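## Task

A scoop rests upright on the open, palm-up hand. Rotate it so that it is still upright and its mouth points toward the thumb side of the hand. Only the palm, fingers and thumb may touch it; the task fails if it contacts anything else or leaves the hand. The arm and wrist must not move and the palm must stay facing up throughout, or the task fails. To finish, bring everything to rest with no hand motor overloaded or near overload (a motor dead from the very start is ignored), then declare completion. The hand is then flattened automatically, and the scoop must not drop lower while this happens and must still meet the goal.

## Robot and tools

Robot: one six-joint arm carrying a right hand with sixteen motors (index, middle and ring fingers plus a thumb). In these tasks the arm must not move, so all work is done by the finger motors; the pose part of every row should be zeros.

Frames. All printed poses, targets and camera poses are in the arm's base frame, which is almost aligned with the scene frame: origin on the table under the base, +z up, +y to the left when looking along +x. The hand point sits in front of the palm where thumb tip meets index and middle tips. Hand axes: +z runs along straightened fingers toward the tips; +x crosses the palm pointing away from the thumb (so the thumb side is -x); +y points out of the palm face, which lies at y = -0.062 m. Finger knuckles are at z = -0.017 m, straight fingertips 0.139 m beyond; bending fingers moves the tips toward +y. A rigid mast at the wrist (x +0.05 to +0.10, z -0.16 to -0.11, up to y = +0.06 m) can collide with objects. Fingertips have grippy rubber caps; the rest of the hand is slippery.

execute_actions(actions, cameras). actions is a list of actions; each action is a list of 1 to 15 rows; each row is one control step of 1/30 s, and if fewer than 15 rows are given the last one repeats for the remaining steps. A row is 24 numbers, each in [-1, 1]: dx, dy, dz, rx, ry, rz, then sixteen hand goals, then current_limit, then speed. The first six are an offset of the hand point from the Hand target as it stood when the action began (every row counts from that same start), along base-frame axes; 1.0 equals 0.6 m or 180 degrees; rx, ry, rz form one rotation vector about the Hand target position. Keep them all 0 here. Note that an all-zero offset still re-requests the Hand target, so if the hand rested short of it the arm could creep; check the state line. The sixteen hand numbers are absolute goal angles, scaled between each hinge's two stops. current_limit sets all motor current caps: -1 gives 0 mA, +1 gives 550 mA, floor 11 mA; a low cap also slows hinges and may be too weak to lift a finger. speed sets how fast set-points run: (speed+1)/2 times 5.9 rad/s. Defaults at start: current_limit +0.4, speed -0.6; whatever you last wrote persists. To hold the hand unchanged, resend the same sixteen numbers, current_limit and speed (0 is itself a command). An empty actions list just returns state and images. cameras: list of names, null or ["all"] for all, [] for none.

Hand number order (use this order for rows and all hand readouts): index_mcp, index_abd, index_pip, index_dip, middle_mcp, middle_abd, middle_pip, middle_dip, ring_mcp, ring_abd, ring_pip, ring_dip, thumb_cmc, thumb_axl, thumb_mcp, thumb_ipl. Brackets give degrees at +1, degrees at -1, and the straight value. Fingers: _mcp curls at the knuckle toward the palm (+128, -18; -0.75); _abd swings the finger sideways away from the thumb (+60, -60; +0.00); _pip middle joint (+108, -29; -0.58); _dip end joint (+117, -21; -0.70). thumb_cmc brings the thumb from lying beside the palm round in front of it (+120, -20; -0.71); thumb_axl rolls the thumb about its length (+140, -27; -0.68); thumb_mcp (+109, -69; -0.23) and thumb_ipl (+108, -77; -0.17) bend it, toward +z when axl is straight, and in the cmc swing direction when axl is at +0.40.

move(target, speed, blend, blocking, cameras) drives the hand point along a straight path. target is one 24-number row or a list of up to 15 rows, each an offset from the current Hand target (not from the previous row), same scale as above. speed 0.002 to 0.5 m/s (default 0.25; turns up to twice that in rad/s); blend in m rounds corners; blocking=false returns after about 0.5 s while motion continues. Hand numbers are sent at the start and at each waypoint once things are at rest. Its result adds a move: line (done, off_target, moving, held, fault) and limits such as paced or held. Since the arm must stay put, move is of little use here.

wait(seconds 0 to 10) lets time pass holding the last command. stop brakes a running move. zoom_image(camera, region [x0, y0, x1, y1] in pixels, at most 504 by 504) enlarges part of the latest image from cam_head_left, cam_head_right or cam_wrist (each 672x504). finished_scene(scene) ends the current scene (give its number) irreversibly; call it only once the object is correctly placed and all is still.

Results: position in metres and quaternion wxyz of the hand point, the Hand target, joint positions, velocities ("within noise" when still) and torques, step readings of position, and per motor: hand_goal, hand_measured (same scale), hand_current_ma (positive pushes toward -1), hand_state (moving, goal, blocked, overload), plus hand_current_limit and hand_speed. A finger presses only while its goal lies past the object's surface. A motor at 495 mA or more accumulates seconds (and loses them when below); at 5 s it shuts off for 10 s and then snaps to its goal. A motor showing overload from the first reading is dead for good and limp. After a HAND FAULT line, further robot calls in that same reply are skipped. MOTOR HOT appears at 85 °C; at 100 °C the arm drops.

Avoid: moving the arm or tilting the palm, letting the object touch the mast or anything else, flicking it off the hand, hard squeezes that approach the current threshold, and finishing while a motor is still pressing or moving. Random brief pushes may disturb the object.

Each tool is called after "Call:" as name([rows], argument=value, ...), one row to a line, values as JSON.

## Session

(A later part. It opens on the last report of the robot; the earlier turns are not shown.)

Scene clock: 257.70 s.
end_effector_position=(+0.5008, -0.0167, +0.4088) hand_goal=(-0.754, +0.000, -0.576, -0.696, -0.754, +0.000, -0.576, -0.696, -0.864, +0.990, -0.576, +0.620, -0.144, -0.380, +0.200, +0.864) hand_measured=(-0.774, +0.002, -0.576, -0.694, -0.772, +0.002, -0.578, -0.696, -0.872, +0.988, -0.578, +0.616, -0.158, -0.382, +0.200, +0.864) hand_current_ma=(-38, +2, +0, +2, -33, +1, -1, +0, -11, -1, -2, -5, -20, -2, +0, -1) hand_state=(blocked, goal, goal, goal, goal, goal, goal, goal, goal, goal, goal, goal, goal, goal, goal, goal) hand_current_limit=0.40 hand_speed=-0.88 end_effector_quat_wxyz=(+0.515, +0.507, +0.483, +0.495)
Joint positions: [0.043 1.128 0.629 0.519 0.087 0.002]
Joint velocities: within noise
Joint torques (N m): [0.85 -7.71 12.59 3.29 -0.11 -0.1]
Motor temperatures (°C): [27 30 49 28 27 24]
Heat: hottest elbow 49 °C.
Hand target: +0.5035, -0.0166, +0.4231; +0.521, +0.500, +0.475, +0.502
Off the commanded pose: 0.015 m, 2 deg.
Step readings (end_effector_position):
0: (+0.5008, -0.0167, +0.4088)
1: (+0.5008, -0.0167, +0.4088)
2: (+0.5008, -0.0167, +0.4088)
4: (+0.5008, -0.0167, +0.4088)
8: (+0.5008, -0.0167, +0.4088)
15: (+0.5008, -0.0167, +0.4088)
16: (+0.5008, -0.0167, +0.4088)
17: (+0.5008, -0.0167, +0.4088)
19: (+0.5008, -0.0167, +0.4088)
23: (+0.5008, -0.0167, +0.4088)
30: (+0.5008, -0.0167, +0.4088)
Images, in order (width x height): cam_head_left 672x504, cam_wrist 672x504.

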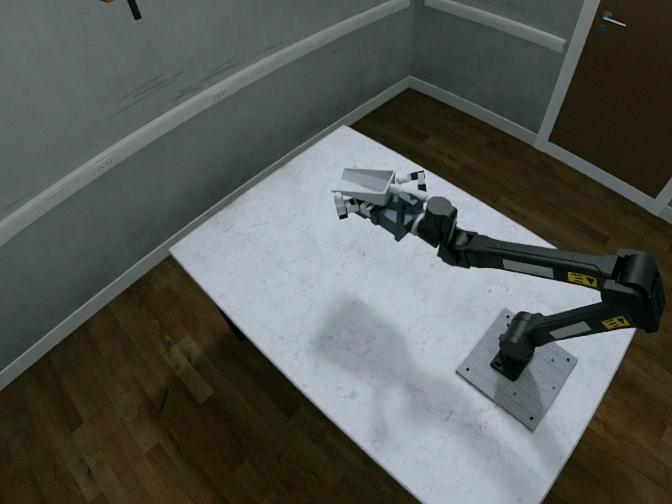

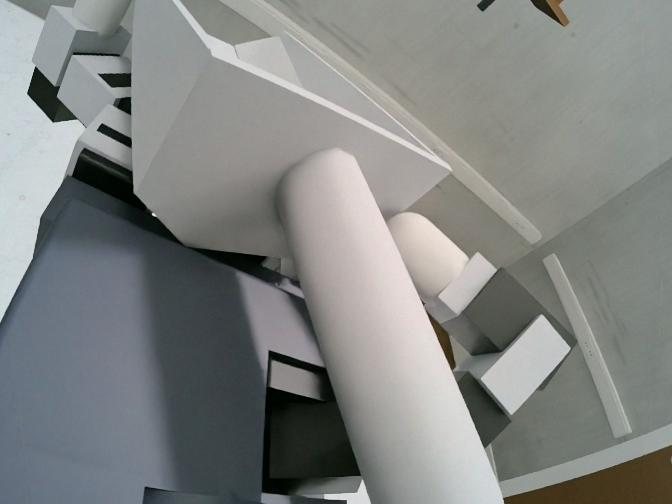

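Call:
execute_actions([
  [[0,0,0,0,0,0,-0.754,0.0,-0.576,-0.696,-0.754,0,-0.576,-0.696,-0.863,0.99,-0.576,0.62,-0.143,-0.38,0.25,0.864,0.4,-0.92]],
], cameras=["cam_wrist","cam_head_left"])

Call:
execute_actions([
  [[0,0,0,0,0,0,-0.754,0.0,-0.576,-0.696,-0.754,0,-0.576,-0.696,-0.863,0.99,-0.576,0.62,-0.143,-0.38,0.3,0.864,0.4,-0.92]],
], cameras=["cam_wrist","cam_head_left"])

Scene clock: 258.97 s.
end_effector_position=(+0.5008, -0.0167, +0.4088) hand_goal=(-0.754, +0.000, -0.576, -0.696, -0.754, +0.000, -0.576, -0.696, -0.864, +0.990, -0.576, +0.620, -0.144, -0.380, +0.250, +0.864) hand_measured=(-0.774, +0.002, -0.576, -0.694, -0.772, +0.002, -0.578, -0.696, -0.872, +0.988, -0.578, +0.616, -0.158, -0.382, +0.250, +0.864) hand_current_ma=(-38, +2, +0, +2, -33, +1, -1, +0, -11, -1, -2, -5, -19, -2, +0, -1) hand_state=(blocked, goal, goal, goal, goal, goal, goal, goal, goal, goal, goal, goal, goal, goal, goal, goal) hand_current_limit=0.40 hand_speed=-0.92 end_effector_quat_wxyz=(+0.515, +0.507, +0.483, +0.495)
Joint positions: [0.043 1.128 0.629 0.519 0.087 0.002]
Joint velocities: within noise
Joint torques (N m): [0.85 -7.71 12.55 3.29 -0.11 -0.11]
Motor temperatures (°C): [27 30 49 28 27 24]
Heat: hottest elbow 49 °C.
Hand target: +0.5035, -0.0166, +0.4231; +0.521, +0.500, +0.475, +0.502
Off the commanded pose: 0.015 m, 2 deg.
Step readings (end_effector_position):
0: (+0.5008, -0.0167, +0.4088)
1: (+0.5008, -0.0167, +0.4088)
2: (+0.5008, -0.0167, +0.4088)
4: (+0.5008, -0.0167, +0.4088)
8: (+0.5008, -0.0167, +0.4088)
15: (+0.5008, -0.0167, +0.4088)
Images, in order (width x height): cam_head_left 672x504, cam_wrist 672x504.

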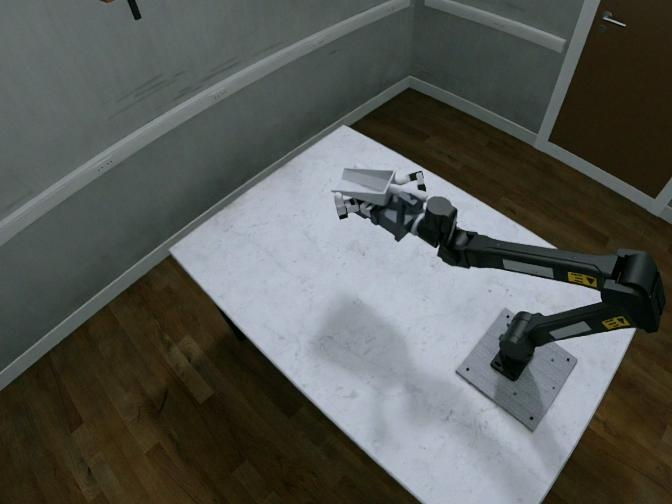

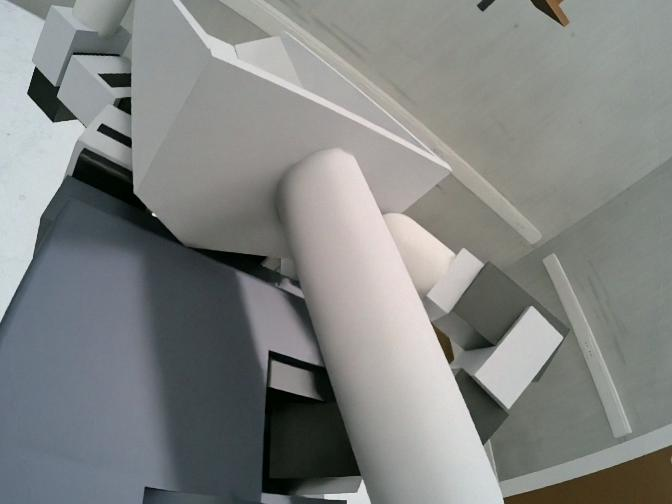

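Scene clock: 259.67 s.
end_effector_position=(+0.5008, -0.0167, +0.4088) hand_goal=(-0.754, +0.000, -0.576, -0.696, -0.754, +0.000, -0.576, -0.696, -0.864, +0.990, -0.576, +0.620, -0.144, -0.380, +0.300, +0.864) hand_measured=(-0.774, +0.002, -0.576, -0.694, -0.772, +0.002, -0.578, -0.696, -0.872, +0.988, -0.578, +0.616, -0.156, -0.382, +0.300, +0.864) hand_current_ma=(-38, +2, +0, +2, -33, +1, -1, +0, -11, -1, -2, -5, -17, -2, +0, -1) hand_state=(blocked, goal, goal, goal, goal, goal, goal, goal, goal, goal, goal, goal, goal, goal, goal, goal) hand_current_limit=0.40 hand_speed=-0.92 end_effector_quat_wxyz=(+0.515, +0.507, +0.483, +0.495)
Joint positions: [0.043 1.128 0.629 0.519 0.087 0.002]
Joint velocities: within noise
Joint torques (N m): [0.85 -7.71 12.56 3.29 -0.11 -0.09]
Motor temperatures (°C): [27 30 49 28 27 24]
Heat: hottest elbow 49 °C.
Hand target: +0.5035, -0.0166, +0.4231; +0.521, +0.500, +0.475, +0.502
Off the commanded pose: 0.015 m, 2 deg.
Step readings (end_effector_position):
0: (+0.5008, -0.0167, +0.4088)
1: (+0.5008, -0.0167, +0.4088)
2: (+0.5008, -0.0167, +0.4088)
4: (+0.5008, -0.0167, +0.4088)
8: (+0.5008, -0.0167, +0.4088)
15: (+0.5008, -0.0167, +0.4088)
Images, in order (width x height): cam_head_left 672x504, cam_wrist 672x504.

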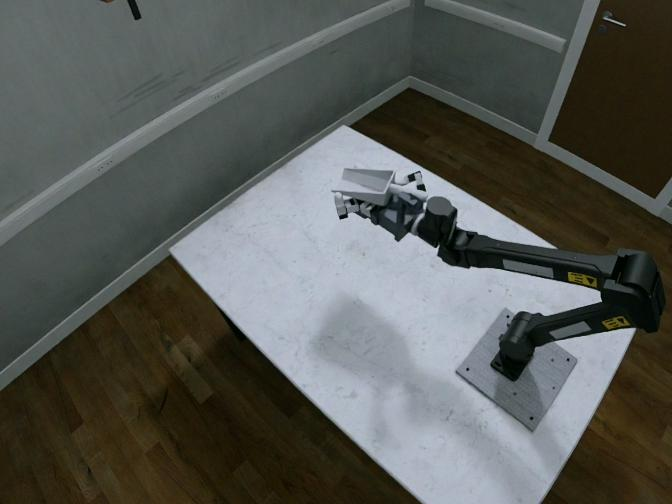

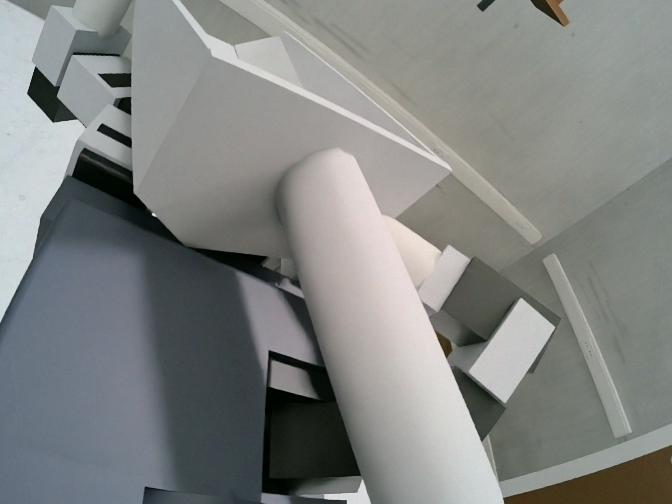

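Call:
execute_actions([
  [[0,0,0,0,0,0,-0.754,0.0,-0.576,-0.696,-0.754,0,-0.576,-0.696,-0.863,0.99,-0.576,0.62,-0.161,-0.388,0.35,0.80,0.4,-0.94]],
  [[0,0,0,0,0,0,-0.754,0.0,-0.576,-0.696,-0.754,0,-0.576,-0.696,-0.863,0.99,-0.576,0.62,-0.179,-0.395,0.404,0.741,0.4,-0.94]],
], cameras=["cam_wrist","cam_head_left"])

Call:
zoom_image(camera="cam_head_left", region=[310, 130, 480, 260])

Scene clock: 263.43 s.
end_effector_position=(+0.5008, -0.0167, +0.4088) hand_goal=(-0.754, +0.000, -0.576, -0.696, -0.754, +0.000, -0.576, -0.696, -0.864, +0.990, -0.576, +0.620, -0.180, -0.396, +0.404, +0.740) hand_measured=(-0.774, +0.002, -0.576, -0.694, -0.772, +0.002, -0.578, -0.696, -0.872, +0.988, -0.578, +0.616, -0.188, -0.394, +0.396, +0.746) hand_current_ma=(-38, +2, +0, +2, -33, +1, -1, +0, -11, -1, -2, -5, -8, +2, -15, +10) hand_state=(blocked, goal, goal, goal, goal, goal, goal, goal, goal, goal, goal, goal, goal, goal, goal, goal) hand_current_limit=0.40 hand_speed=-0.94 end_effector_quat_wxyz=(+0.515, +0.507, +0.483, +0.495)
Joint positions: [0.043 1.128 0.629 0.519 0.087 0.002]
Joint velocities: within noise
Joint torques (N m): [0.73 -7.77 12.59 3.3 -0.11 -0.09]
Motor temperatures (°C): [27 30 49 28 27 24]
Heat: hottest elbow 49 °C.
Hand target: +0.5035, -0.0166, +0.4231; +0.521, +0.500, +0.475, +0.502
Off the commanded pose: 0.015 m, 2 deg.
Step readings (end_effector_position):
0: (+0.5008, -0.0167, +0.4088)
1: (+0.5008, -0.0167, +0.4088)
2: (+0.5008, -0.0167, +0.4088)
4: (+0.5008, -0.0167, +0.4088)
8: (+0.5008, -0.0167, +0.4088)
15: (+0.5008, -0.0167, +0.4088)
16: (+0.5008, -0.0167, +0.4088)
17: (+0.5008, -0.0167, +0.4088)
19: (+0.5008, -0.0167, +0.4088)
23: (+0.5008, -0.0167, +0.4088)
30: (+0.5008, -0.0167, +0.4088)
Images, in order (width x height): cam_head_left 672x504, cam_wrist 672x504.

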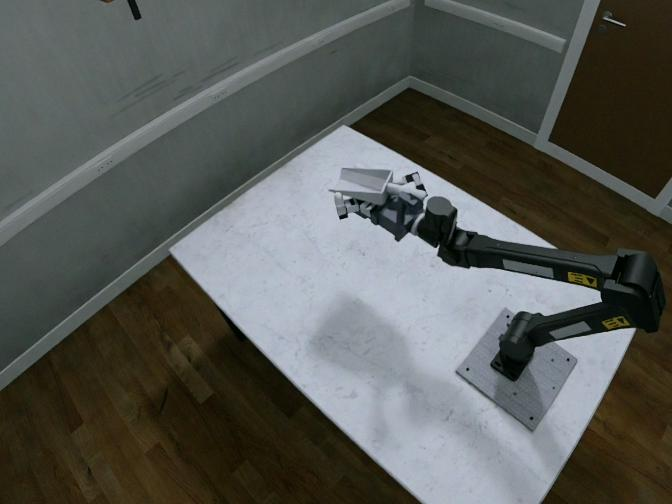

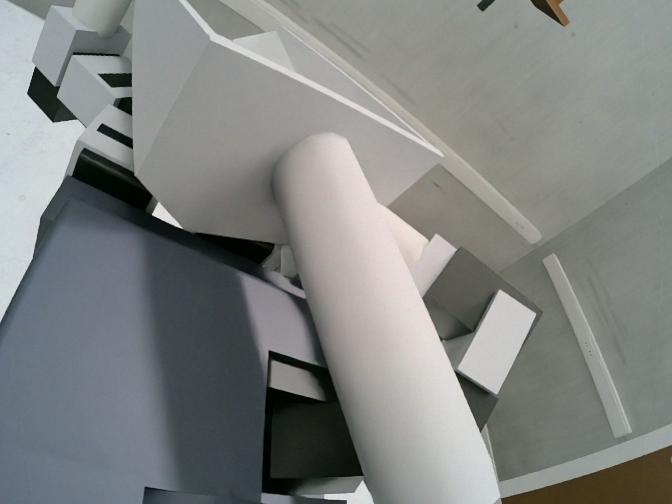

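Scaled by 2.965.

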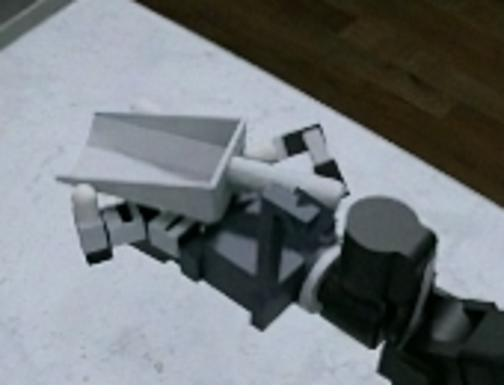

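Call:
execute_actions([
  [[0,0,0,0,0,0,-0.754,0.0,-0.576,-0.696,-0.754,0,-0.576,-0.696,-0.863,0.97,-0.576,0.62,-0.193,-0.407,0.478,0.629,0.4,-0.93]],
  [[0,0,0,0,0,0,-0.754,0.0,-0.576,-0.696,-0.754,0,-0.576,-0.696,-0.863,0.97,-0.576,0.62,-0.193,-0.407,0.478,0.629,0.4,-0.93]],
], cameras=["cam_wrist","cam_head_left"])

Call:
zoom_image(camera="cam_head_left", region=[310, 130, 480, 260])

Scene clock: 266.27 s.
end_effector_position=(+0.5008, -0.0167, +0.4088) hand_goal=(-0.754, +0.000, -0.576, -0.696, -0.754, +0.000, -0.576, -0.696, -0.864, +0.970, -0.576, +0.620, -0.194, -0.408, +0.478, +0.628) hand_measured=(-0.774, +0.002, -0.576, -0.694, -0.772, +0.002, -0.578, -0.696, -0.872, +0.976, -0.580, +0.616, -0.202, -0.410, +0.478, +0.638) hand_current_ma=(-38, +2, +0, +2, -33, +1, -1, +0, -11, +6, -3, -5, -8, -1, +0, +18) hand_state=(blocked, goal, goal, goal, goal, goal, goal, goal, goal, goal, goal, goal, goal, goal, goal, goal) hand_current_limit=0.40 hand_speed=-0.93 end_effector_quat_wxyz=(+0.515, +0.507, +0.483, +0.495)
Joint positions: [0.043 1.128 0.629 0.519 0.087 0.002]
Joint velocities: within noise
Joint torques (N m): [0.73 -7.71 12.59 3.32 -0.11 -0.1]
Motor temperatures (°C): [27 30 49 28 27 24]
Heat: hottest elbow 49 °C.
Hand target: +0.5035, -0.0166, +0.4231; +0.521, +0.500, +0.475, +0.502
Off the commanded pose: 0.015 m, 2 deg.
Step readings (end_effector_position):
0: (+0.5008, -0.0167, +0.4088)
1: (+0.5008, -0.0167, +0.4088)
2: (+0.5008, -0.0167, +0.4088)
4: (+0.5008, -0.0167, +0.4088)
8: (+0.5008, -0.0167, +0.4088)
15: (+0.5008, -0.0167, +0.4088)
16: (+0.5008, -0.0167, +0.4088)
17: (+0.5008, -0.0167, +0.4088)
19: (+0.5008, -0.0167, +0.4088)
23: (+0.5008, -0.0167, +0.4088)
30: (+0.5008, -0.0167, +0.4088)
Images, in order (width x height): cam_head_left 672x504, cam_wrist 672x504.

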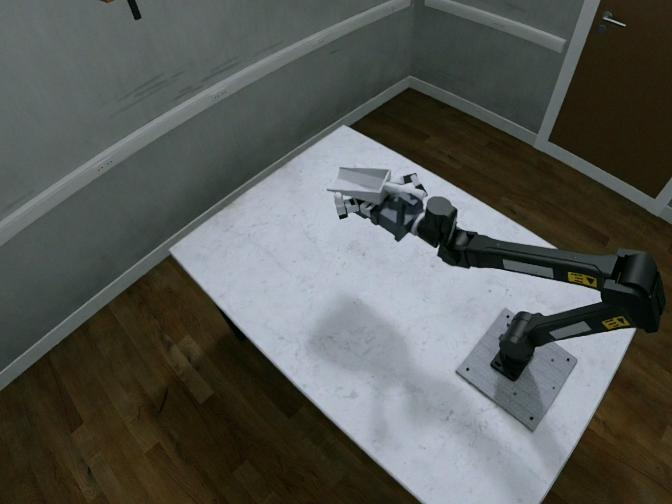

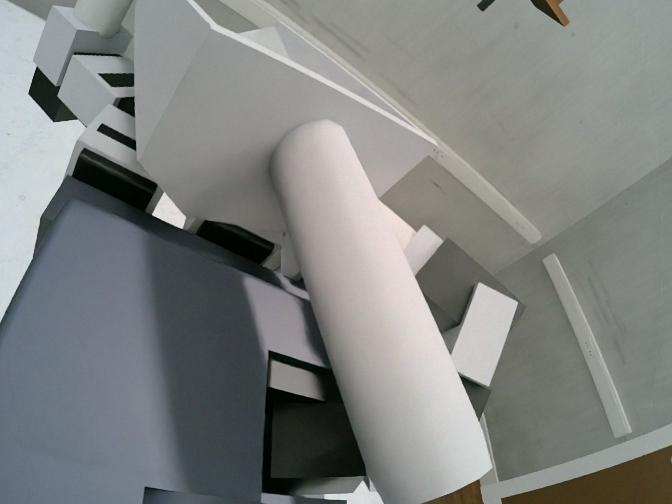

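Scaled by 2.965.

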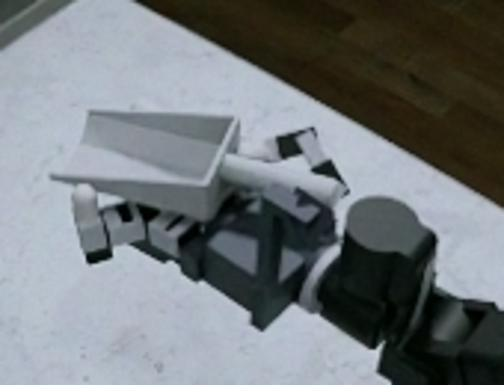

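Call:
execute_actions([
  [[0,0,0,0,0,0,-0.754,0.0,-0.576,-0.696,-0.754,0,-0.576,-0.696,-0.863,0.95,-0.576,0.62,-0.214,-0.419,0.551,0.481,0.4,-0.93]],
  [[0,0,0,0,0,0,-0.754,0.0,-0.576,-0.696,-0.754,0,-0.576,-0.696,-0.863,0.95,-0.576,0.62,-0.214,-0.419,0.551,0.481,0.4,-0.93]],
], cameras=["cam_wrist","cam_head_left"])

Call:
zoom_image(camera="cam_head_left", region=[310, 130, 480, 260])

Scene clock: 268.20 s.
end_effector_position=(+0.5008, -0.0167, +0.4088) hand_goal=(-0.754, +0.000, -0.576, -0.696, -0.754, +0.000, -0.576, -0.696, -0.864, +0.950, -0.576, +0.620, -0.214, -0.420, +0.550, +0.480) hand_measured=(-0.774, +0.002, -0.576, -0.694, -0.774, +0.002, -0.578, -0.696, -0.872, +0.956, -0.580, +0.616, -0.220, -0.424, +0.554, +0.490) hand_current_ma=(-38, +2, +0, +2, -34, +1, -1, +0, -11, +5, -3, -5, -7, -4, +4, +22) hand_state=(blocked, goal, goal, goal, goal, goal, goal, goal, goal, goal, goal, goal, goal, goal, goal, goal) hand_current_limit=0.40 hand_speed=-0.93 end_effector_quat_wxyz=(+0.515, +0.507, +0.483, +0.495)
Joint positions: [0.043 1.128 0.629 0.519 0.087 0.002]
Joint velocities: within noise
Joint torques (N m): [0.85 -7.77 12.56 3.33 -0.11 -0.09]
Motor temperatures (°C): [27 30 49 28 27 24]
Heat: hottest elbow 49 °C.
Hand target: +0.5035, -0.0166, +0.4231; +0.521, +0.500, +0.475, +0.502
Off the commanded pose: 0.015 m, 2 deg.
Step readings (end_effector_position):
0: (+0.5008, -0.0167, +0.4088)
1: (+0.5008, -0.0167, +0.4088)
2: (+0.5008, -0.0167, +0.4088)
4: (+0.5008, -0.0167, +0.4088)
8: (+0.5008, -0.0167, +0.4088)
15: (+0.5008, -0.0167, +0.4088)
16: (+0.5008, -0.0167, +0.4088)
17: (+0.5008, -0.0167, +0.4088)
19: (+0.5008, -0.0167, +0.4088)
23: (+0.5008, -0.0167, +0.4088)
30: (+0.5008, -0.0167, +0.4088)
Images, in order (width x height): cam_head_left 672x504, cam_wrist 672x504.

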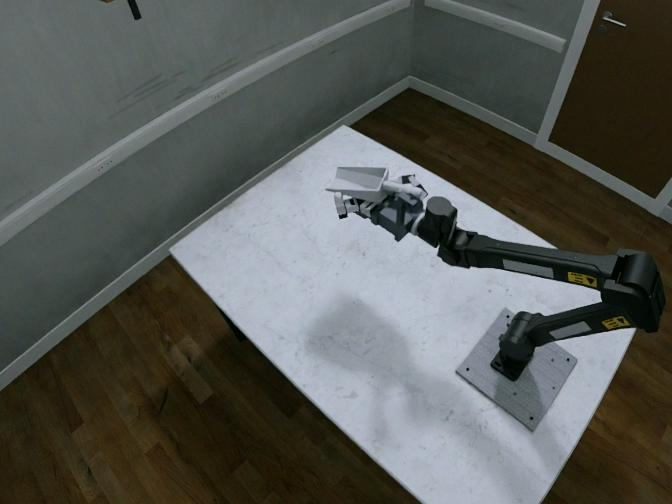

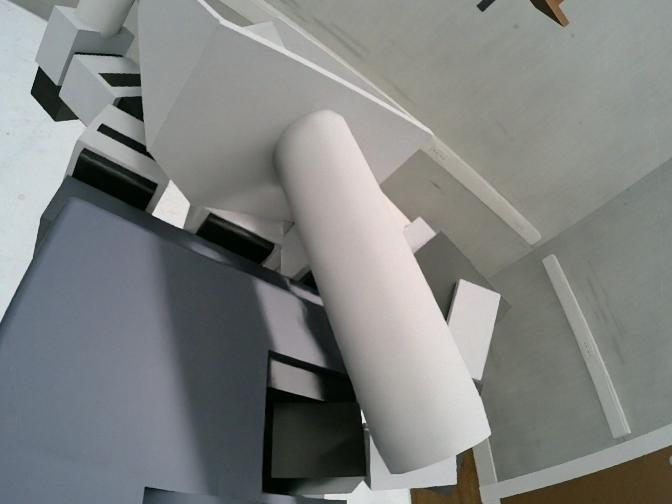

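Scaled by 2.965.

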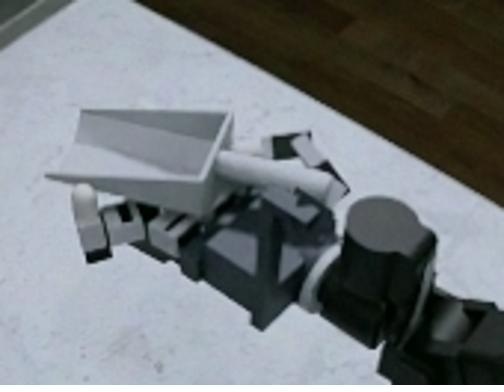

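Call:
execute_actions([
  [[0,0,0,0,0,0,-0.754,0.0,-0.576,-0.696,-0.754,0,-0.576,-0.696,-0.863,0.88,-0.576,0.62,-0.214,-0.419,0.551,0.481,0.4,-0.94]],
  [[0,0,0,0,0,0,-0.754,0.0,-0.576,-0.696,-0.754,0,-0.576,-0.696,-0.863,0.8,-0.576,0.62,-0.214,-0.419,0.551,0.481,0.4,-0.94]],
], cameras=["cam_wrist","cam_head_left"])

Call:
zoom_image(camera="cam_head_left", region=[310, 130, 480, 260])

Scene clock: 273.07 s.
end_effector_position=(+0.5008, -0.0167, +0.4088) hand_goal=(-0.754, +0.000, -0.576, -0.696, -0.754, +0.000, -0.576, -0.696, -0.864, +0.800, -0.576, +0.620, -0.214, -0.420, +0.550, +0.480) hand_measured=(-0.774, +0.002, -0.576, -0.694, -0.774, +0.002, -0.578, -0.696, -0.872, +0.810, -0.580, +0.616, -0.220, -0.424, +0.554, +0.490) hand_current_ma=(-38, +2, +0, +2, -34, +1, -1, +0, -11, +10, -3, -5, -7, -4, +4, +18) hand_state=(blocked, goal, goal, goal, goal, goal, goal, goal, goal, goal, goal, goal, goal, goal, goal, goal) hand_current_limit=0.40 hand_speed=-0.94 end_effector_quat_wxyz=(+0.515, +0.507, +0.483, +0.495)
Joint positions: [0.043 1.128 0.629 0.519 0.087 0.002]
Joint velocities: within noise
Joint torques (N m): [0.79 -7.71 12.59 3.3 -0.11 -0.09]
Motor temperatures (°C): [27 30 49 28 27 24]
Heat: hottest elbow 49 °C.
Hand target: +0.5035, -0.0166, +0.4231; +0.521, +0.500, +0.475, +0.502
Off the commanded pose: 0.015 m, 2 deg.
Step readings (end_effector_position):
0: (+0.5008, -0.0167, +0.4088)
1: (+0.5008, -0.0167, +0.4088)
2: (+0.5008, -0.0167, +0.4088)
4: (+0.5008, -0.0167, +0.4088)
8: (+0.5008, -0.0167, +0.4088)
15: (+0.5008, -0.0167, +0.4088)
16: (+0.5008, -0.0167, +0.4088)
17: (+0.5008, -0.0167, +0.4088)
19: (+0.5008, -0.0167, +0.4088)
23: (+0.5008, -0.0167, +0.4088)
30: (+0.5008, -0.0167, +0.4088)
Images, in order (width x height): cam_head_left 672x504, cam_wrist 672x504.

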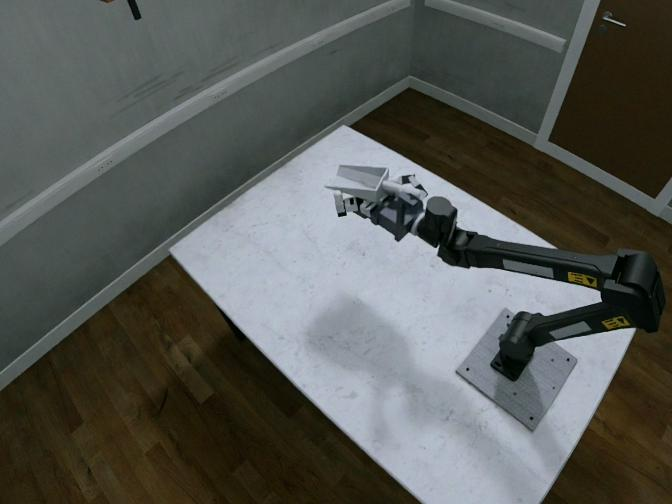

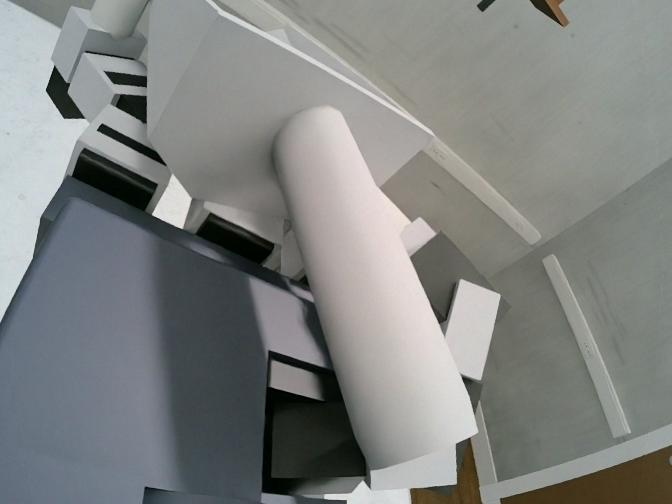

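Scaled by 2.965.

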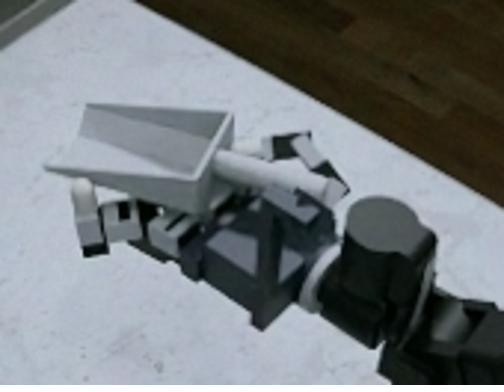

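Call:
execute_actions([
  [[0,0,0,0,0,0,-0.754,0.0,-0.576,-0.696,-0.754,0,-0.576,-0.696,-0.863,0.72,-0.576,0.62,-0.214,-0.419,0.551,0.481,0.4,-0.94]],
  [[0,0,0,0,0,0,-0.754,0.0,-0.576,-0.696,-0.754,0,-0.576,-0.696,-0.863,0.64,-0.576,0.62,-0.214,-0.419,0.551,0.481,0.4,-0.94]],
], cameras=["cam_wrist","cam_head_left"])

Call:
zoom_image(camera="cam_head_left", region=[310, 130, 480, 260])

Scene clock: 274.70 s.
end_effector_position=(+0.5008, -0.0167, +0.4088) hand_goal=(-0.754, +0.000, -0.576, -0.696, -0.754, +0.000, -0.576, -0.696, -0.864, +0.640, -0.576, +0.620, -0.214, -0.420, +0.550, +0.480) hand_measured=(-0.774, +0.002, -0.576, -0.694, -0.774, +0.002, -0.578, -0.696, -0.872, +0.652, -0.580, +0.616, -0.220, -0.424, +0.554, +0.490) hand_current_ma=(-38, +2, +0, +2, -34, +1, -1, +0, -11, +12, -3, -5, -7, -4, +4, +17) hand_state=(blocked, goal, goal, goal, goal, goal, goal, goal, goal, goal, goal, goal, goal, goal, goal, goal) hand_current_limit=0.40 hand_speed=-0.94 end_effector_quat_wxyz=(+0.515, +0.507, +0.483, +0.495)
Joint positions: [0.043 1.128 0.629 0.519 0.087 0.002]
Joint velocities: within noise
Joint torques (N m): [0.79 -7.77 12.6 3.3 -0.11 -0.1]
Motor temperatures (°C): [27 30 49 28 27 24]
Heat: hottest elbow 49 °C.
Hand target: +0.5035, -0.0166, +0.4231; +0.521, +0.500, +0.475, +0.502
Off the commanded pose: 0.015 m, 2 deg.
Step readings (end_effector_position):
0: (+0.5008, -0.0167, +0.4088)
1: (+0.5008, -0.0167, +0.4088)
2: (+0.5008, -0.0167, +0.4088)
4: (+0.5008, -0.0167, +0.4088)
8: (+0.5008, -0.0167, +0.4088)
15: (+0.5008, -0.0167, +0.4088)
16: (+0.5008, -0.0167, +0.4088)
17: (+0.5008, -0.0167, +0.4088)
19: (+0.5008, -0.0167, +0.4088)
23: (+0.5008, -0.0167, +0.4088)
30: (+0.5008, -0.0167, +0.4088)
Images, in order (width x height): cam_head_left 672x504, cam_wrist 672x504.

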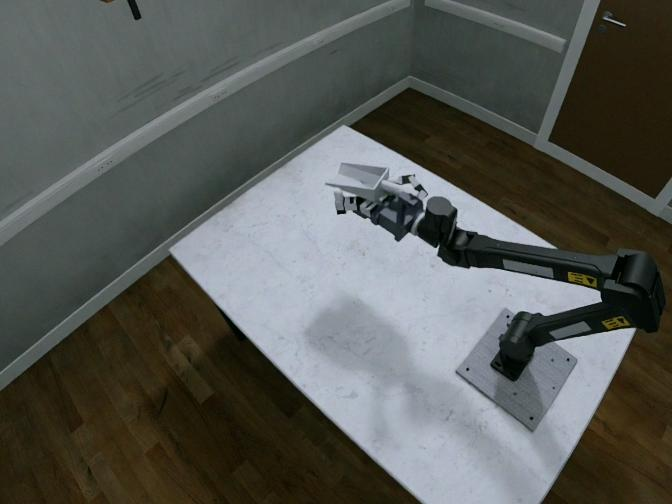

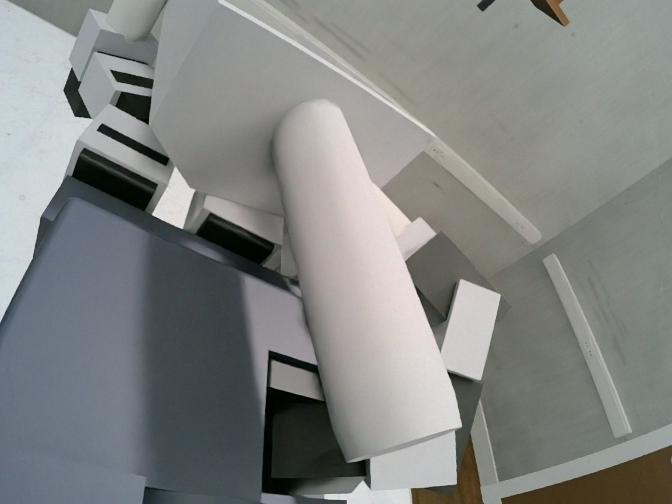

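Scaled by 2.965.

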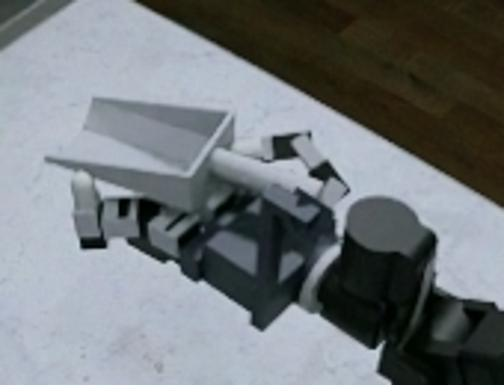

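Call:
zoom_image(camera="cam_head_left", region=[315, 155, 445, 250])

Call:
zoom_image(camera="cam_head_right", region=[310, 145, 440, 240])

Scaled by 3.877.

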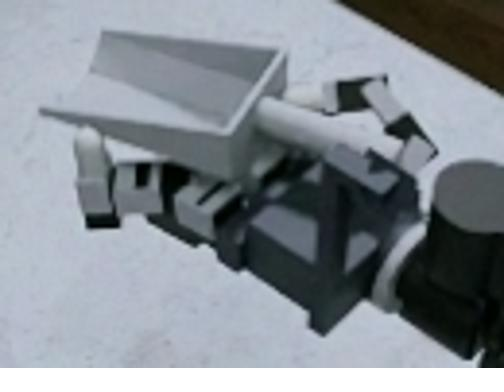

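This scene's latest camera images include none from cam_head_right. They are from: cam_head_left, cam_wrist. cam_head_right's image comes with the result of a call that names it in "cameras".

Call:
execute_actions([
  [[0,0,0,0,0,0,-0.754,0.0,-0.576,-0.696,-0.754,0,-0.576,-0.696,-0.863,0.55,-0.576,0.62,-0.214,-0.419,0.551,0.481,0.4,-0.94]],
  [[0,0,0,0,0,0,-0.754,0.0,-0.576,-0.696,-0.754,0,-0.576,-0.696,-0.863,0.45,-0.576,0.62,-0.214,-0.419,0.551,0.481,0.4,-0.94]],
], cameras=["cam_wrist","cam_head_left"])

Call:
zoom_image(camera="cam_head_left", region=[315, 155, 445, 250])

Scene clock: 279.60 s.
end_effector_position=(+0.5008, -0.0167, +0.4088) hand_goal=(-0.754, +0.000, -0.576, -0.696, -0.754, +0.000, -0.576, -0.696, -0.864, +0.450, -0.576, +0.620, -0.214, -0.420, +0.550, +0.480) hand_measured=(-0.774, +0.002, -0.576, -0.694, -0.774, +0.002, -0.578, -0.696, -0.872, +0.464, -0.580, +0.616, -0.220, -0.424, +0.554, +0.488) hand_current_ma=(-38, +2, +0, +2, -36, +1, -1, +0, -11, +18, -3, -5, -7, -4, +4, +15) hand_state=(blocked, goal, goal, goal, blocked, goal, goal, goal, goal, goal, goal, goal, goal, goal, goal, goal) hand_current_limit=0.40 hand_speed=-0.94 end_effector_quat_wxyz=(+0.515, +0.507, +0.483, +0.495)
Joint positions: [0.043 1.128 0.629 0.519 0.087 0.002]
Joint velocities: within noise
Joint torques (N m): [0.85 -7.77 12.59 3.32 -0.11 -0.1]
Motor temperatures (°C): [27 30 49 28 27 24]
Heat: hottest elbow 49 °C.
Hand target: +0.5035, -0.0166, +0.4231; +0.521, +0.500, +0.475, +0.502
Off the commanded pose: 0.015 m, 2 deg.
Step readings (end_effector_position):
0: (+0.5008, -0.0167, +0.4088)
1: (+0.5008, -0.0167, +0.4088)
2: (+0.5008, -0.0167, +0.4088)
4: (+0.5008, -0.0167, +0.4088)
8: (+0.5008, -0.0167, +0.4088)
15: (+0.5008, -0.0167, +0.4088)
16: (+0.5008, -0.0167, +0.4088)
17: (+0.5008, -0.0167, +0.4088)
19: (+0.5008, -0.0167, +0.4088)
23: (+0.5008, -0.0167, +0.4088)
30: (+0.5008, -0.0167, +0.4088)
Images, in order (width x height): cam_head_left 672x504, cam_wrist 672x504.

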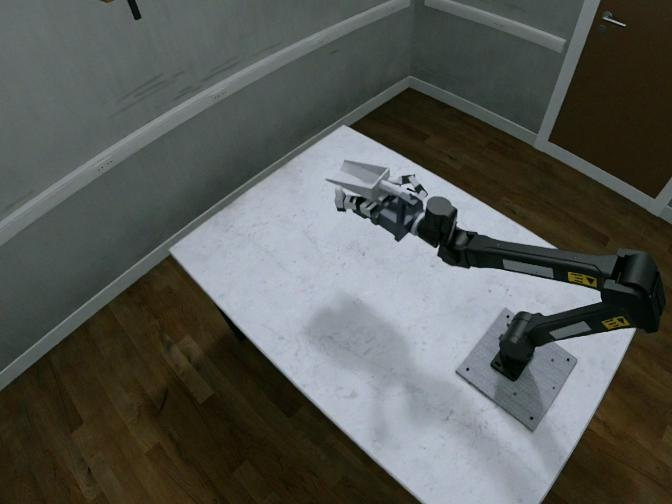

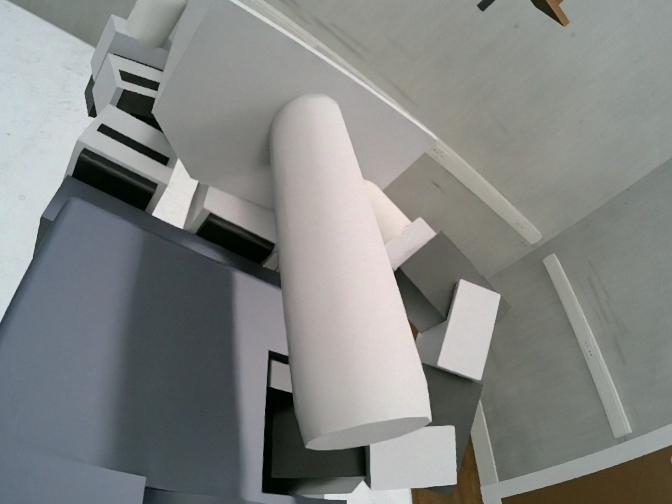

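Scaled by 3.877.

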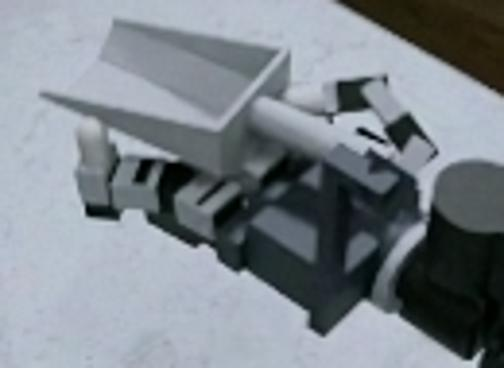

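Call:
execute_actions([
  [[0,0,0,0,0,0,-0.754,0.0,-0.576,-0.696,-0.754,0,-0.576,-0.696,-0.863,0.35,-0.576,0.62,-0.214,-0.419,0.551,0.481,0.4,-0.94]],
  [[0,0,0,0,0,0,-0.754,0.0,-0.576,-0.696,-0.754,0,-0.576,-0.696,-0.863,0.25,-0.576,0.62,-0.214,-0.419,0.551,0.481,0.4,-0.94]],
], cameras=["cam_wrist","cam_head_left","cam_head_right"])

Call:
zoom_image(camera="cam_head_left", region=[315, 155, 445, 250])

Call:
zoom_image(camera="cam_head_right", region=[305, 140, 445, 245])

Scene clock: 281.63 s.
end_effector_position=(+0.5008, -0.0167, +0.4088) hand_goal=(-0.754, +0.000, -0.576, -0.696, -0.754, +0.000, -0.576, -0.696, -0.864, +0.250, -0.576, +0.620, -0.214, -0.420, +0.550, +0.480) hand_measured=(-0.774, +0.002, -0.576, -0.694, -0.774, +0.002, -0.578, -0.696, -0.874, +0.268, -0.580, +0.616, -0.220, -0.424, +0.554, +0.488) hand_current_ma=(-38, +2, +0, +2, -36, +1, -2, +0, -14, +25, -3, -5, -7, -5, +4, +15) hand_state=(blocked, goal, goal, goal, blocked, goal, goal, goal, goal, goal, goal, goal, goal, goal, goal, goal) hand_current_limit=0.40 hand_speed=-0.94 end_effector_quat_wxyz=(+0.515, +0.507, +0.483, +0.495)
Joint positions: [0.043 1.128 0.629 0.519 0.087 0.002]
Joint velocities: within noise
Joint torques (N m): [0.79 -7.71 12.6 3.3 -0.11 -0.11]
Motor temperatures (°C): [27 30 49 28 27 24]
Heat: hottest elbow 49 °C.
Hand target: +0.5035, -0.0166, +0.4231; +0.521, +0.500, +0.475, +0.502
Off the commanded pose: 0.015 m, 2 deg.
Step readings (end_effector_position):
0: (+0.5008, -0.0167, +0.4088)
1: (+0.5008, -0.0167, +0.4088)
2: (+0.5008, -0.0167, +0.4088)
4: (+0.5008, -0.0167, +0.4088)
8: (+0.5008, -0.0167, +0.4088)
15: (+0.5008, -0.0167, +0.4088)
16: (+0.5008, -0.0167, +0.4088)
17: (+0.5008, -0.0167, +0.4088)
19: (+0.5008, -0.0167, +0.4088)
23: (+0.5008, -0.0167, +0.4088)
30: (+0.5008, -0.0167, +0.4088)

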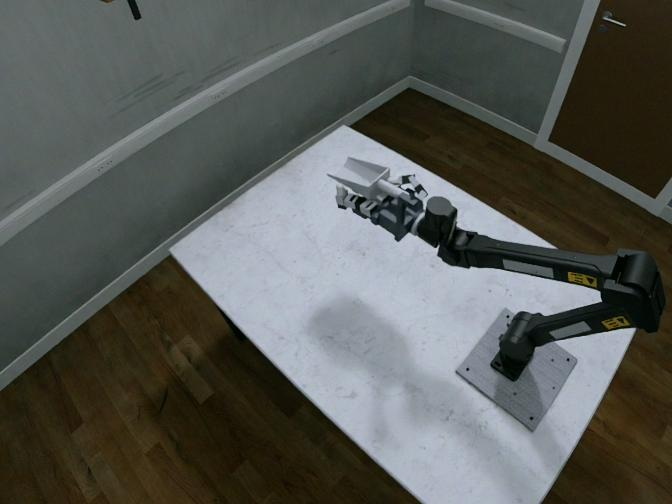

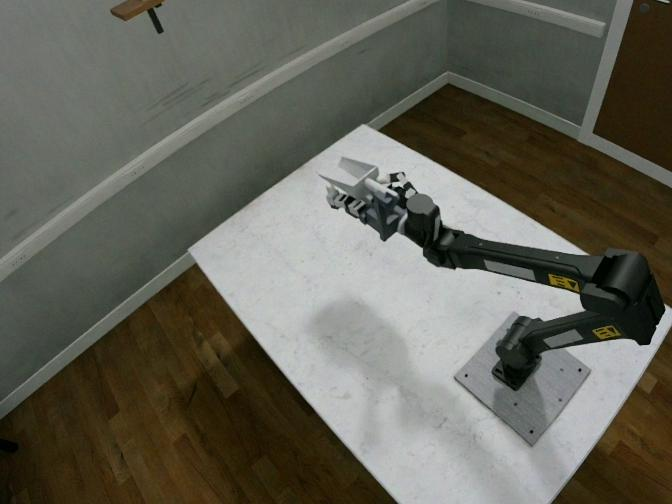

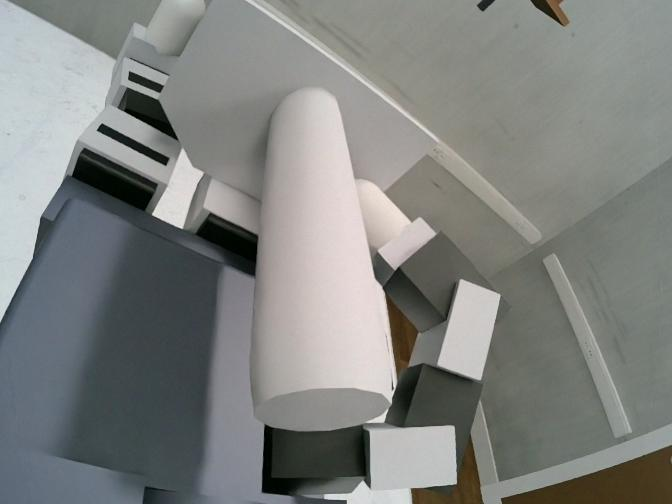

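Scaled by 3.877.

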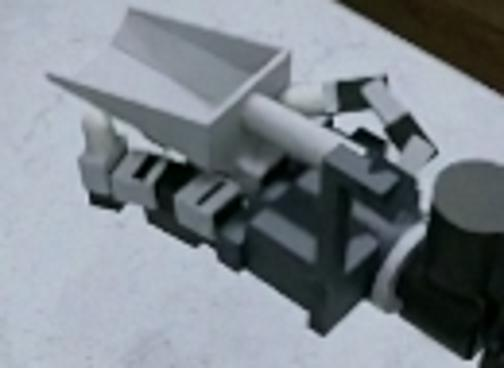

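Scaled by 3.600.

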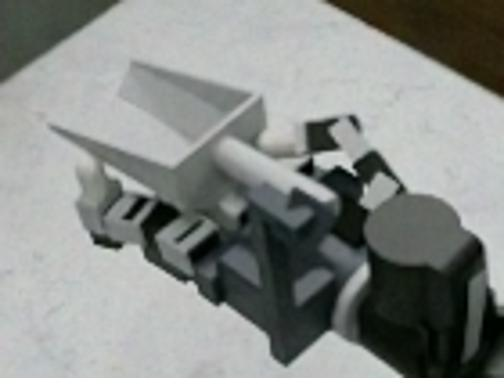

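Call:
execute_actions([
  [[0,0,0,0,0,0,-0.754,0.0,-0.576,-0.696,-0.754,0,-0.576,-0.696,-0.863,0.25,-0.576,0.62,-0.214,-0.419,0.281,0.481,0.4,-0.88]],
  [[0,0,0,0,0,0,-0.754,0.0,-0.576,-0.696,-0.754,0,-0.576,-0.696,-0.863,0.25,-0.576,0.62,-0.214,-0.419,0.281,0.481,0.4,-0.88]],
  [[0,0,0,0,0,0,-0.754,0.0,-0.576,-0.696,-0.754,0,-0.576,-0.696,-0.863,0.25,-0.576,0.62,-0.214,-0.419,-0.22,0.2,0.4,-0.8]],
  [[0,0,0,0,0,0,-0.754,0.0,-0.576,-0.696,-0.754,0,-0.576,-0.696,-0.863,0.25,-0.576,0.62,-0.214,-0.419,-0.22,-0.168,0.4,-0.8]],
  [[0,0,0,0,0,0,-0.754,0.0,-0.576,-0.696,-0.754,0,-0.576,-0.696,-0.863,0.25,-0.576,0.62,-0.4,0.0,-0.22,-0.168,0.4,-0.8]],
], cameras=["cam_wrist","cam_head_left"])

Call:
zoom_image(camera="cam_head_left", region=[315, 145, 465, 250])

Scene clock: 289.53 s.
end_effector_position=(+0.5008, -0.0167, +0.4088) hand_goal=(-0.754, +0.000, -0.576, -0.696, -0.754, +0.000, -0.576, -0.696, -0.864, +0.250, -0.576, +0.620, -0.400, +0.000, -0.220, -0.168) hand_measured=(-0.774, +0.002, -0.576, -0.694, -0.774, +0.002, -0.578, -0.696, -0.874, +0.254, -0.580, +0.618, -0.410, -0.002, -0.222, -0.168) hand_current_ma=(-38, +2, +0, +2, -36, +1, -2, +0, -14, +2, -3, -2, -13, -2, -2, +1) hand_state=(blocked, goal, goal, goal, blocked, goal, goal, goal, goal, goal, goal, goal, goal, goal, goal, goal) hand_current_limit=0.40 hand_speed=-0.80 end_effector_quat_wxyz=(+0.515, +0.507, +0.483, +0.495)
Joint positions: [0.043 1.128 0.629 0.519 0.087 0.002]
Joint velocities: within noise
Joint torques (N m): [0.85 -7.71 12.55 3.28 -0.11 -0.16]
Motor temperatures (°C): [27 30 50 28 27 24]
Heat: hottest elbow 50 °C.
Hand target: +0.5035, -0.0166, +0.4231; +0.521, +0.500, +0.475, +0.502
Off the commanded pose: 0.015 m, 2 deg.
Step readings (end_effector_position):
0: (+0.5008, -0.0167, +0.4088)
1: (+0.5008, -0.0167, +0.4088)
2: (+0.5008, -0.0167, +0.4088)
4: (+0.5008, -0.0167, +0.4088)
8: (+0.5008, -0.0167, +0.4088)
15: (+0.5008, -0.0167, +0.4088)
16: (+0.5008, -0.0167, +0.4088)
17: (+0.5008, -0.0167, +0.4088)
19: (+0.5008, -0.0167, +0.4088)
23: (+0.5008, -0.0167, +0.4088)
30: (+0.5008, -0.0167, +0.4088)
31: (+0.5008, -0.0167, +0.4088)
32: (+0.5008, -0.0167, +0.4088)
34: (+0.5008, -0.0167, +0.4088)
38: (+0.5008, -0.0167, +0.4088)
45: (+0.5008, -0.0167, +0.4088)
46: (+0.5008, -0.0167, +0.4088)
47: (+0.5008, -0.0167, +0.4088)
49: (+0.5008, -0.0167, +0.4088)
53: (+0.5008, -0.0167, +0.4088)
60: (+0.5008, -0.0167, +0.4088)
61: (+0.5008, -0.0167, +0.4088)
62: (+0.5008, -0.0167, +0.4088)
64: (+0.5008, -0.0167, +0.4088)
68: (+0.5008, -0.0167, +0.4088)
75: (+0.5008, -0.0167, +0.4088)
Images, in order (width x height): cam_head_left 672x504, cam_wrist 672x504.

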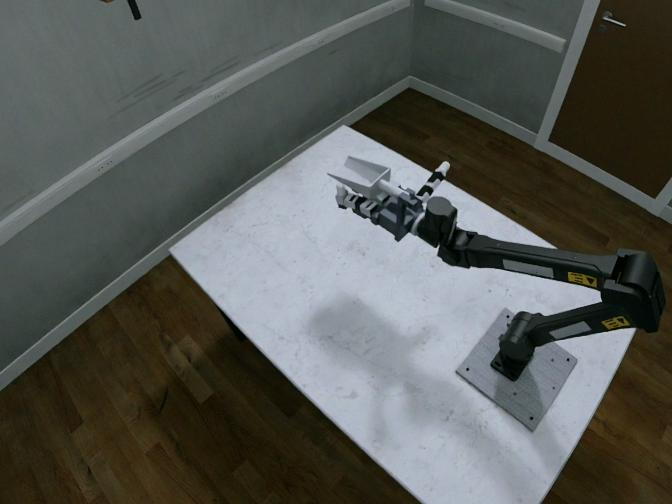

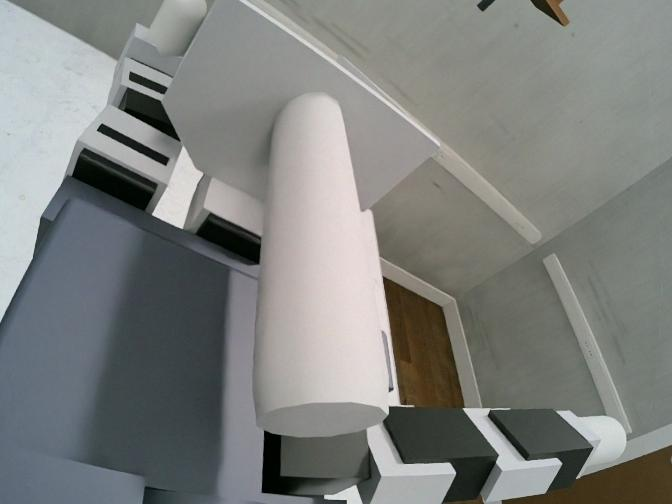

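Scaled by 3.360.

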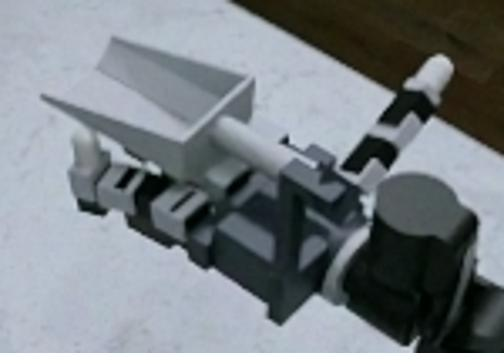

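Call:
execute_actions([
  [[0,0,0,0,0,0,-0.754,0.0,-0.576,-0.696,-0.754,0,-0.576,-0.696,-0.863,0.25,-0.576,0.62,-0.4,0.401,-0.22,-0.168,0.4,-0.75]],
  [[0,0,0,0,0,0,-0.754,0.0,-0.576,-0.696,-0.754,0,-0.576,-0.696,-0.863,0.25,-0.576,0.62,-0.6,0.401,-0.22,0.4,0.4,-0.75]],
  [[0,0,0,0,0,0,-0.754,0.0,-0.576,-0.696,-0.754,0,-0.576,-0.696,-0.863,0.25,-0.576,0.62,-0.7,0.401,-0.22,0.975,0.4,-0.75]],
  [[0,0,0,0,0,0,-0.754,0.0,-0.576,-0.696,-0.754,0,-0.576,-0.696,-0.863,0.25,-0.576,0.62,-0.7,0.401,-0.22,0.975,0.4,-0.75]],
  [[0,0,0,0,0,0,-0.754,0.0,-0.576,-0.696,-0.754,0,-0.576,-0.696,-0.863,0.25,-0.576,0.62,-0.7,0.401,0.2,0.975,0.4,-0.75]],
  [[0,0,0,0,0,0,-0.754,0.0,-0.576,-0.696,-0.754,0,-0.576,-0.696,-0.863,0.25,-0.576,0.62,-0.7,0.401,0.4,0.975,0.4,-0.8]],
], cameras=["cam_wrist","cam_head_left"])

Call:
zoom_image(camera="cam_head_left", region=[315, 145, 465, 250])

Scene clock: 296.67 s.
end_effector_position=(+0.5008, -0.0167, +0.4088) hand_goal=(-0.754, +0.000, -0.576, -0.696, -0.754, +0.000, -0.576, -0.696, -0.864, +0.250, -0.576, +0.620, -0.700, +0.400, +0.400, +0.974) hand_measured=(-0.774, +0.002, -0.576, -0.694, -0.774, +0.002, -0.578, -0.696, -0.874, +0.254, -0.580, +0.618, -0.710, +0.398, +0.396, +0.974) hand_current_ma=(-38, +2, +0, +2, -36, +1, -2, +0, -14, +2, -3, -2, -14, -2, -4, +0) hand_state=(blocked, goal, goal, goal, blocked, goal, goal, goal, goal, goal, goal, goal, goal, goal, goal, goal) hand_current_limit=0.40 hand_speed=-0.80 end_effector_quat_wxyz=(+0.515, +0.507, +0.483, +0.495)
Joint positions: [0.043 1.128 0.629 0.519 0.087 0.002]
Joint velocities: within noise
Joint torques (N m): [0.73 -7.71 12.55 3.26 -0.11 -0.12]
Motor temperatures (°C): [27 30 50 27 27 24]
Heat: hottest elbow 50 °C.
Hand target: +0.5035, -0.0166, +0.4231; +0.521, +0.500, +0.475, +0.502
Off the commanded pose: 0.015 m, 2 deg.
Step readings (end_effector_position):
0: (+0.5008, -0.0167, +0.4088)
1: (+0.5008, -0.0167, +0.4088)
2: (+0.5008, -0.0167, +0.4088)
4: (+0.5008, -0.0167, +0.4088)
8: (+0.5008, -0.0167, +0.4088)
15: (+0.5008, -0.0167, +0.4088)
16: (+0.5008, -0.0167, +0.4088)
17: (+0.5008, -0.0167, +0.4088)
19: (+0.5008, -0.0167, +0.4088)
23: (+0.5008, -0.0167, +0.4088)
30: (+0.5008, -0.0167, +0.4088)
31: (+0.5008, -0.0167, +0.4088)
32: (+0.5008, -0.0167, +0.4088)
34: (+0.5008, -0.0167, +0.4088)
38: (+0.5008, -0.0167, +0.4088)
45: (+0.5008, -0.0167, +0.4088)
46: (+0.5008, -0.0167, +0.4088)
47: (+0.5008, -0.0167, +0.4088)
49: (+0.5008, -0.0167, +0.4088)
53: (+0.5008, -0.0167, +0.4088)
60: (+0.5008, -0.0167, +0.4088)
61: (+0.5008, -0.0167, +0.4088)
62: (+0.5008, -0.0167, +0.4088)
64: (+0.5008, -0.0167, +0.4088)
68: (+0.5008, -0.0167, +0.4088)
75: (+0.5008, -0.0167, +0.4088)
76: (+0.5008, -0.0167, +0.4088)
77: (+0.5008, -0.0167, +0.4088)
79: (+0.5008, -0.0167, +0.4088)
83: (+0.5008, -0.0167, +0.4088)
90: (+0.5008, -0.0167, +0.4088)
Images, in order (width x height): cam_head_left 672x504, cam_wrist 672x504.

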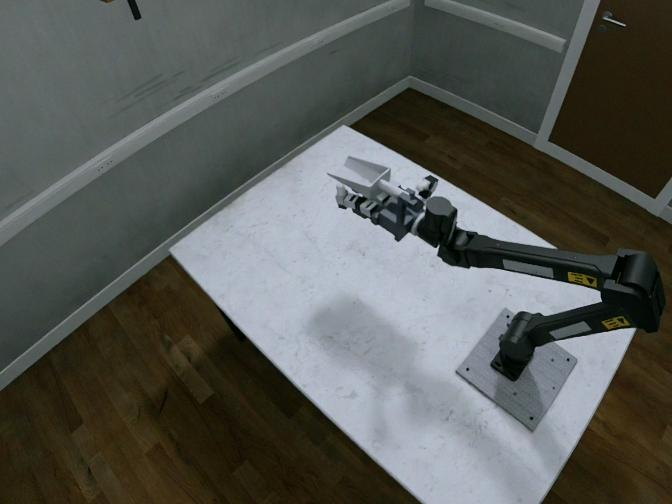

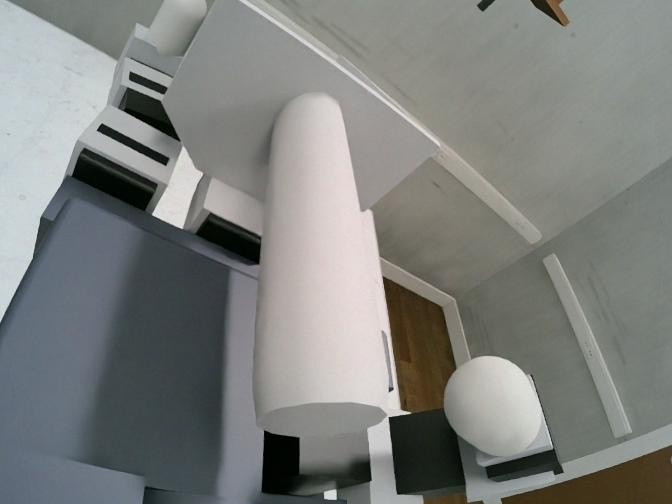

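Scaled by 3.360.

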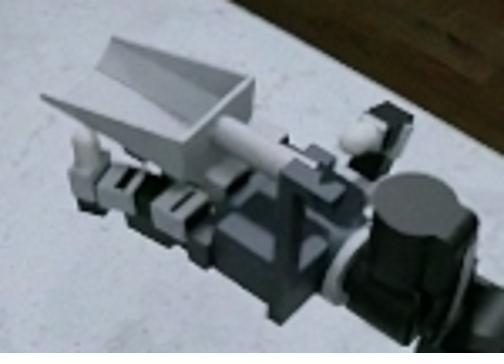

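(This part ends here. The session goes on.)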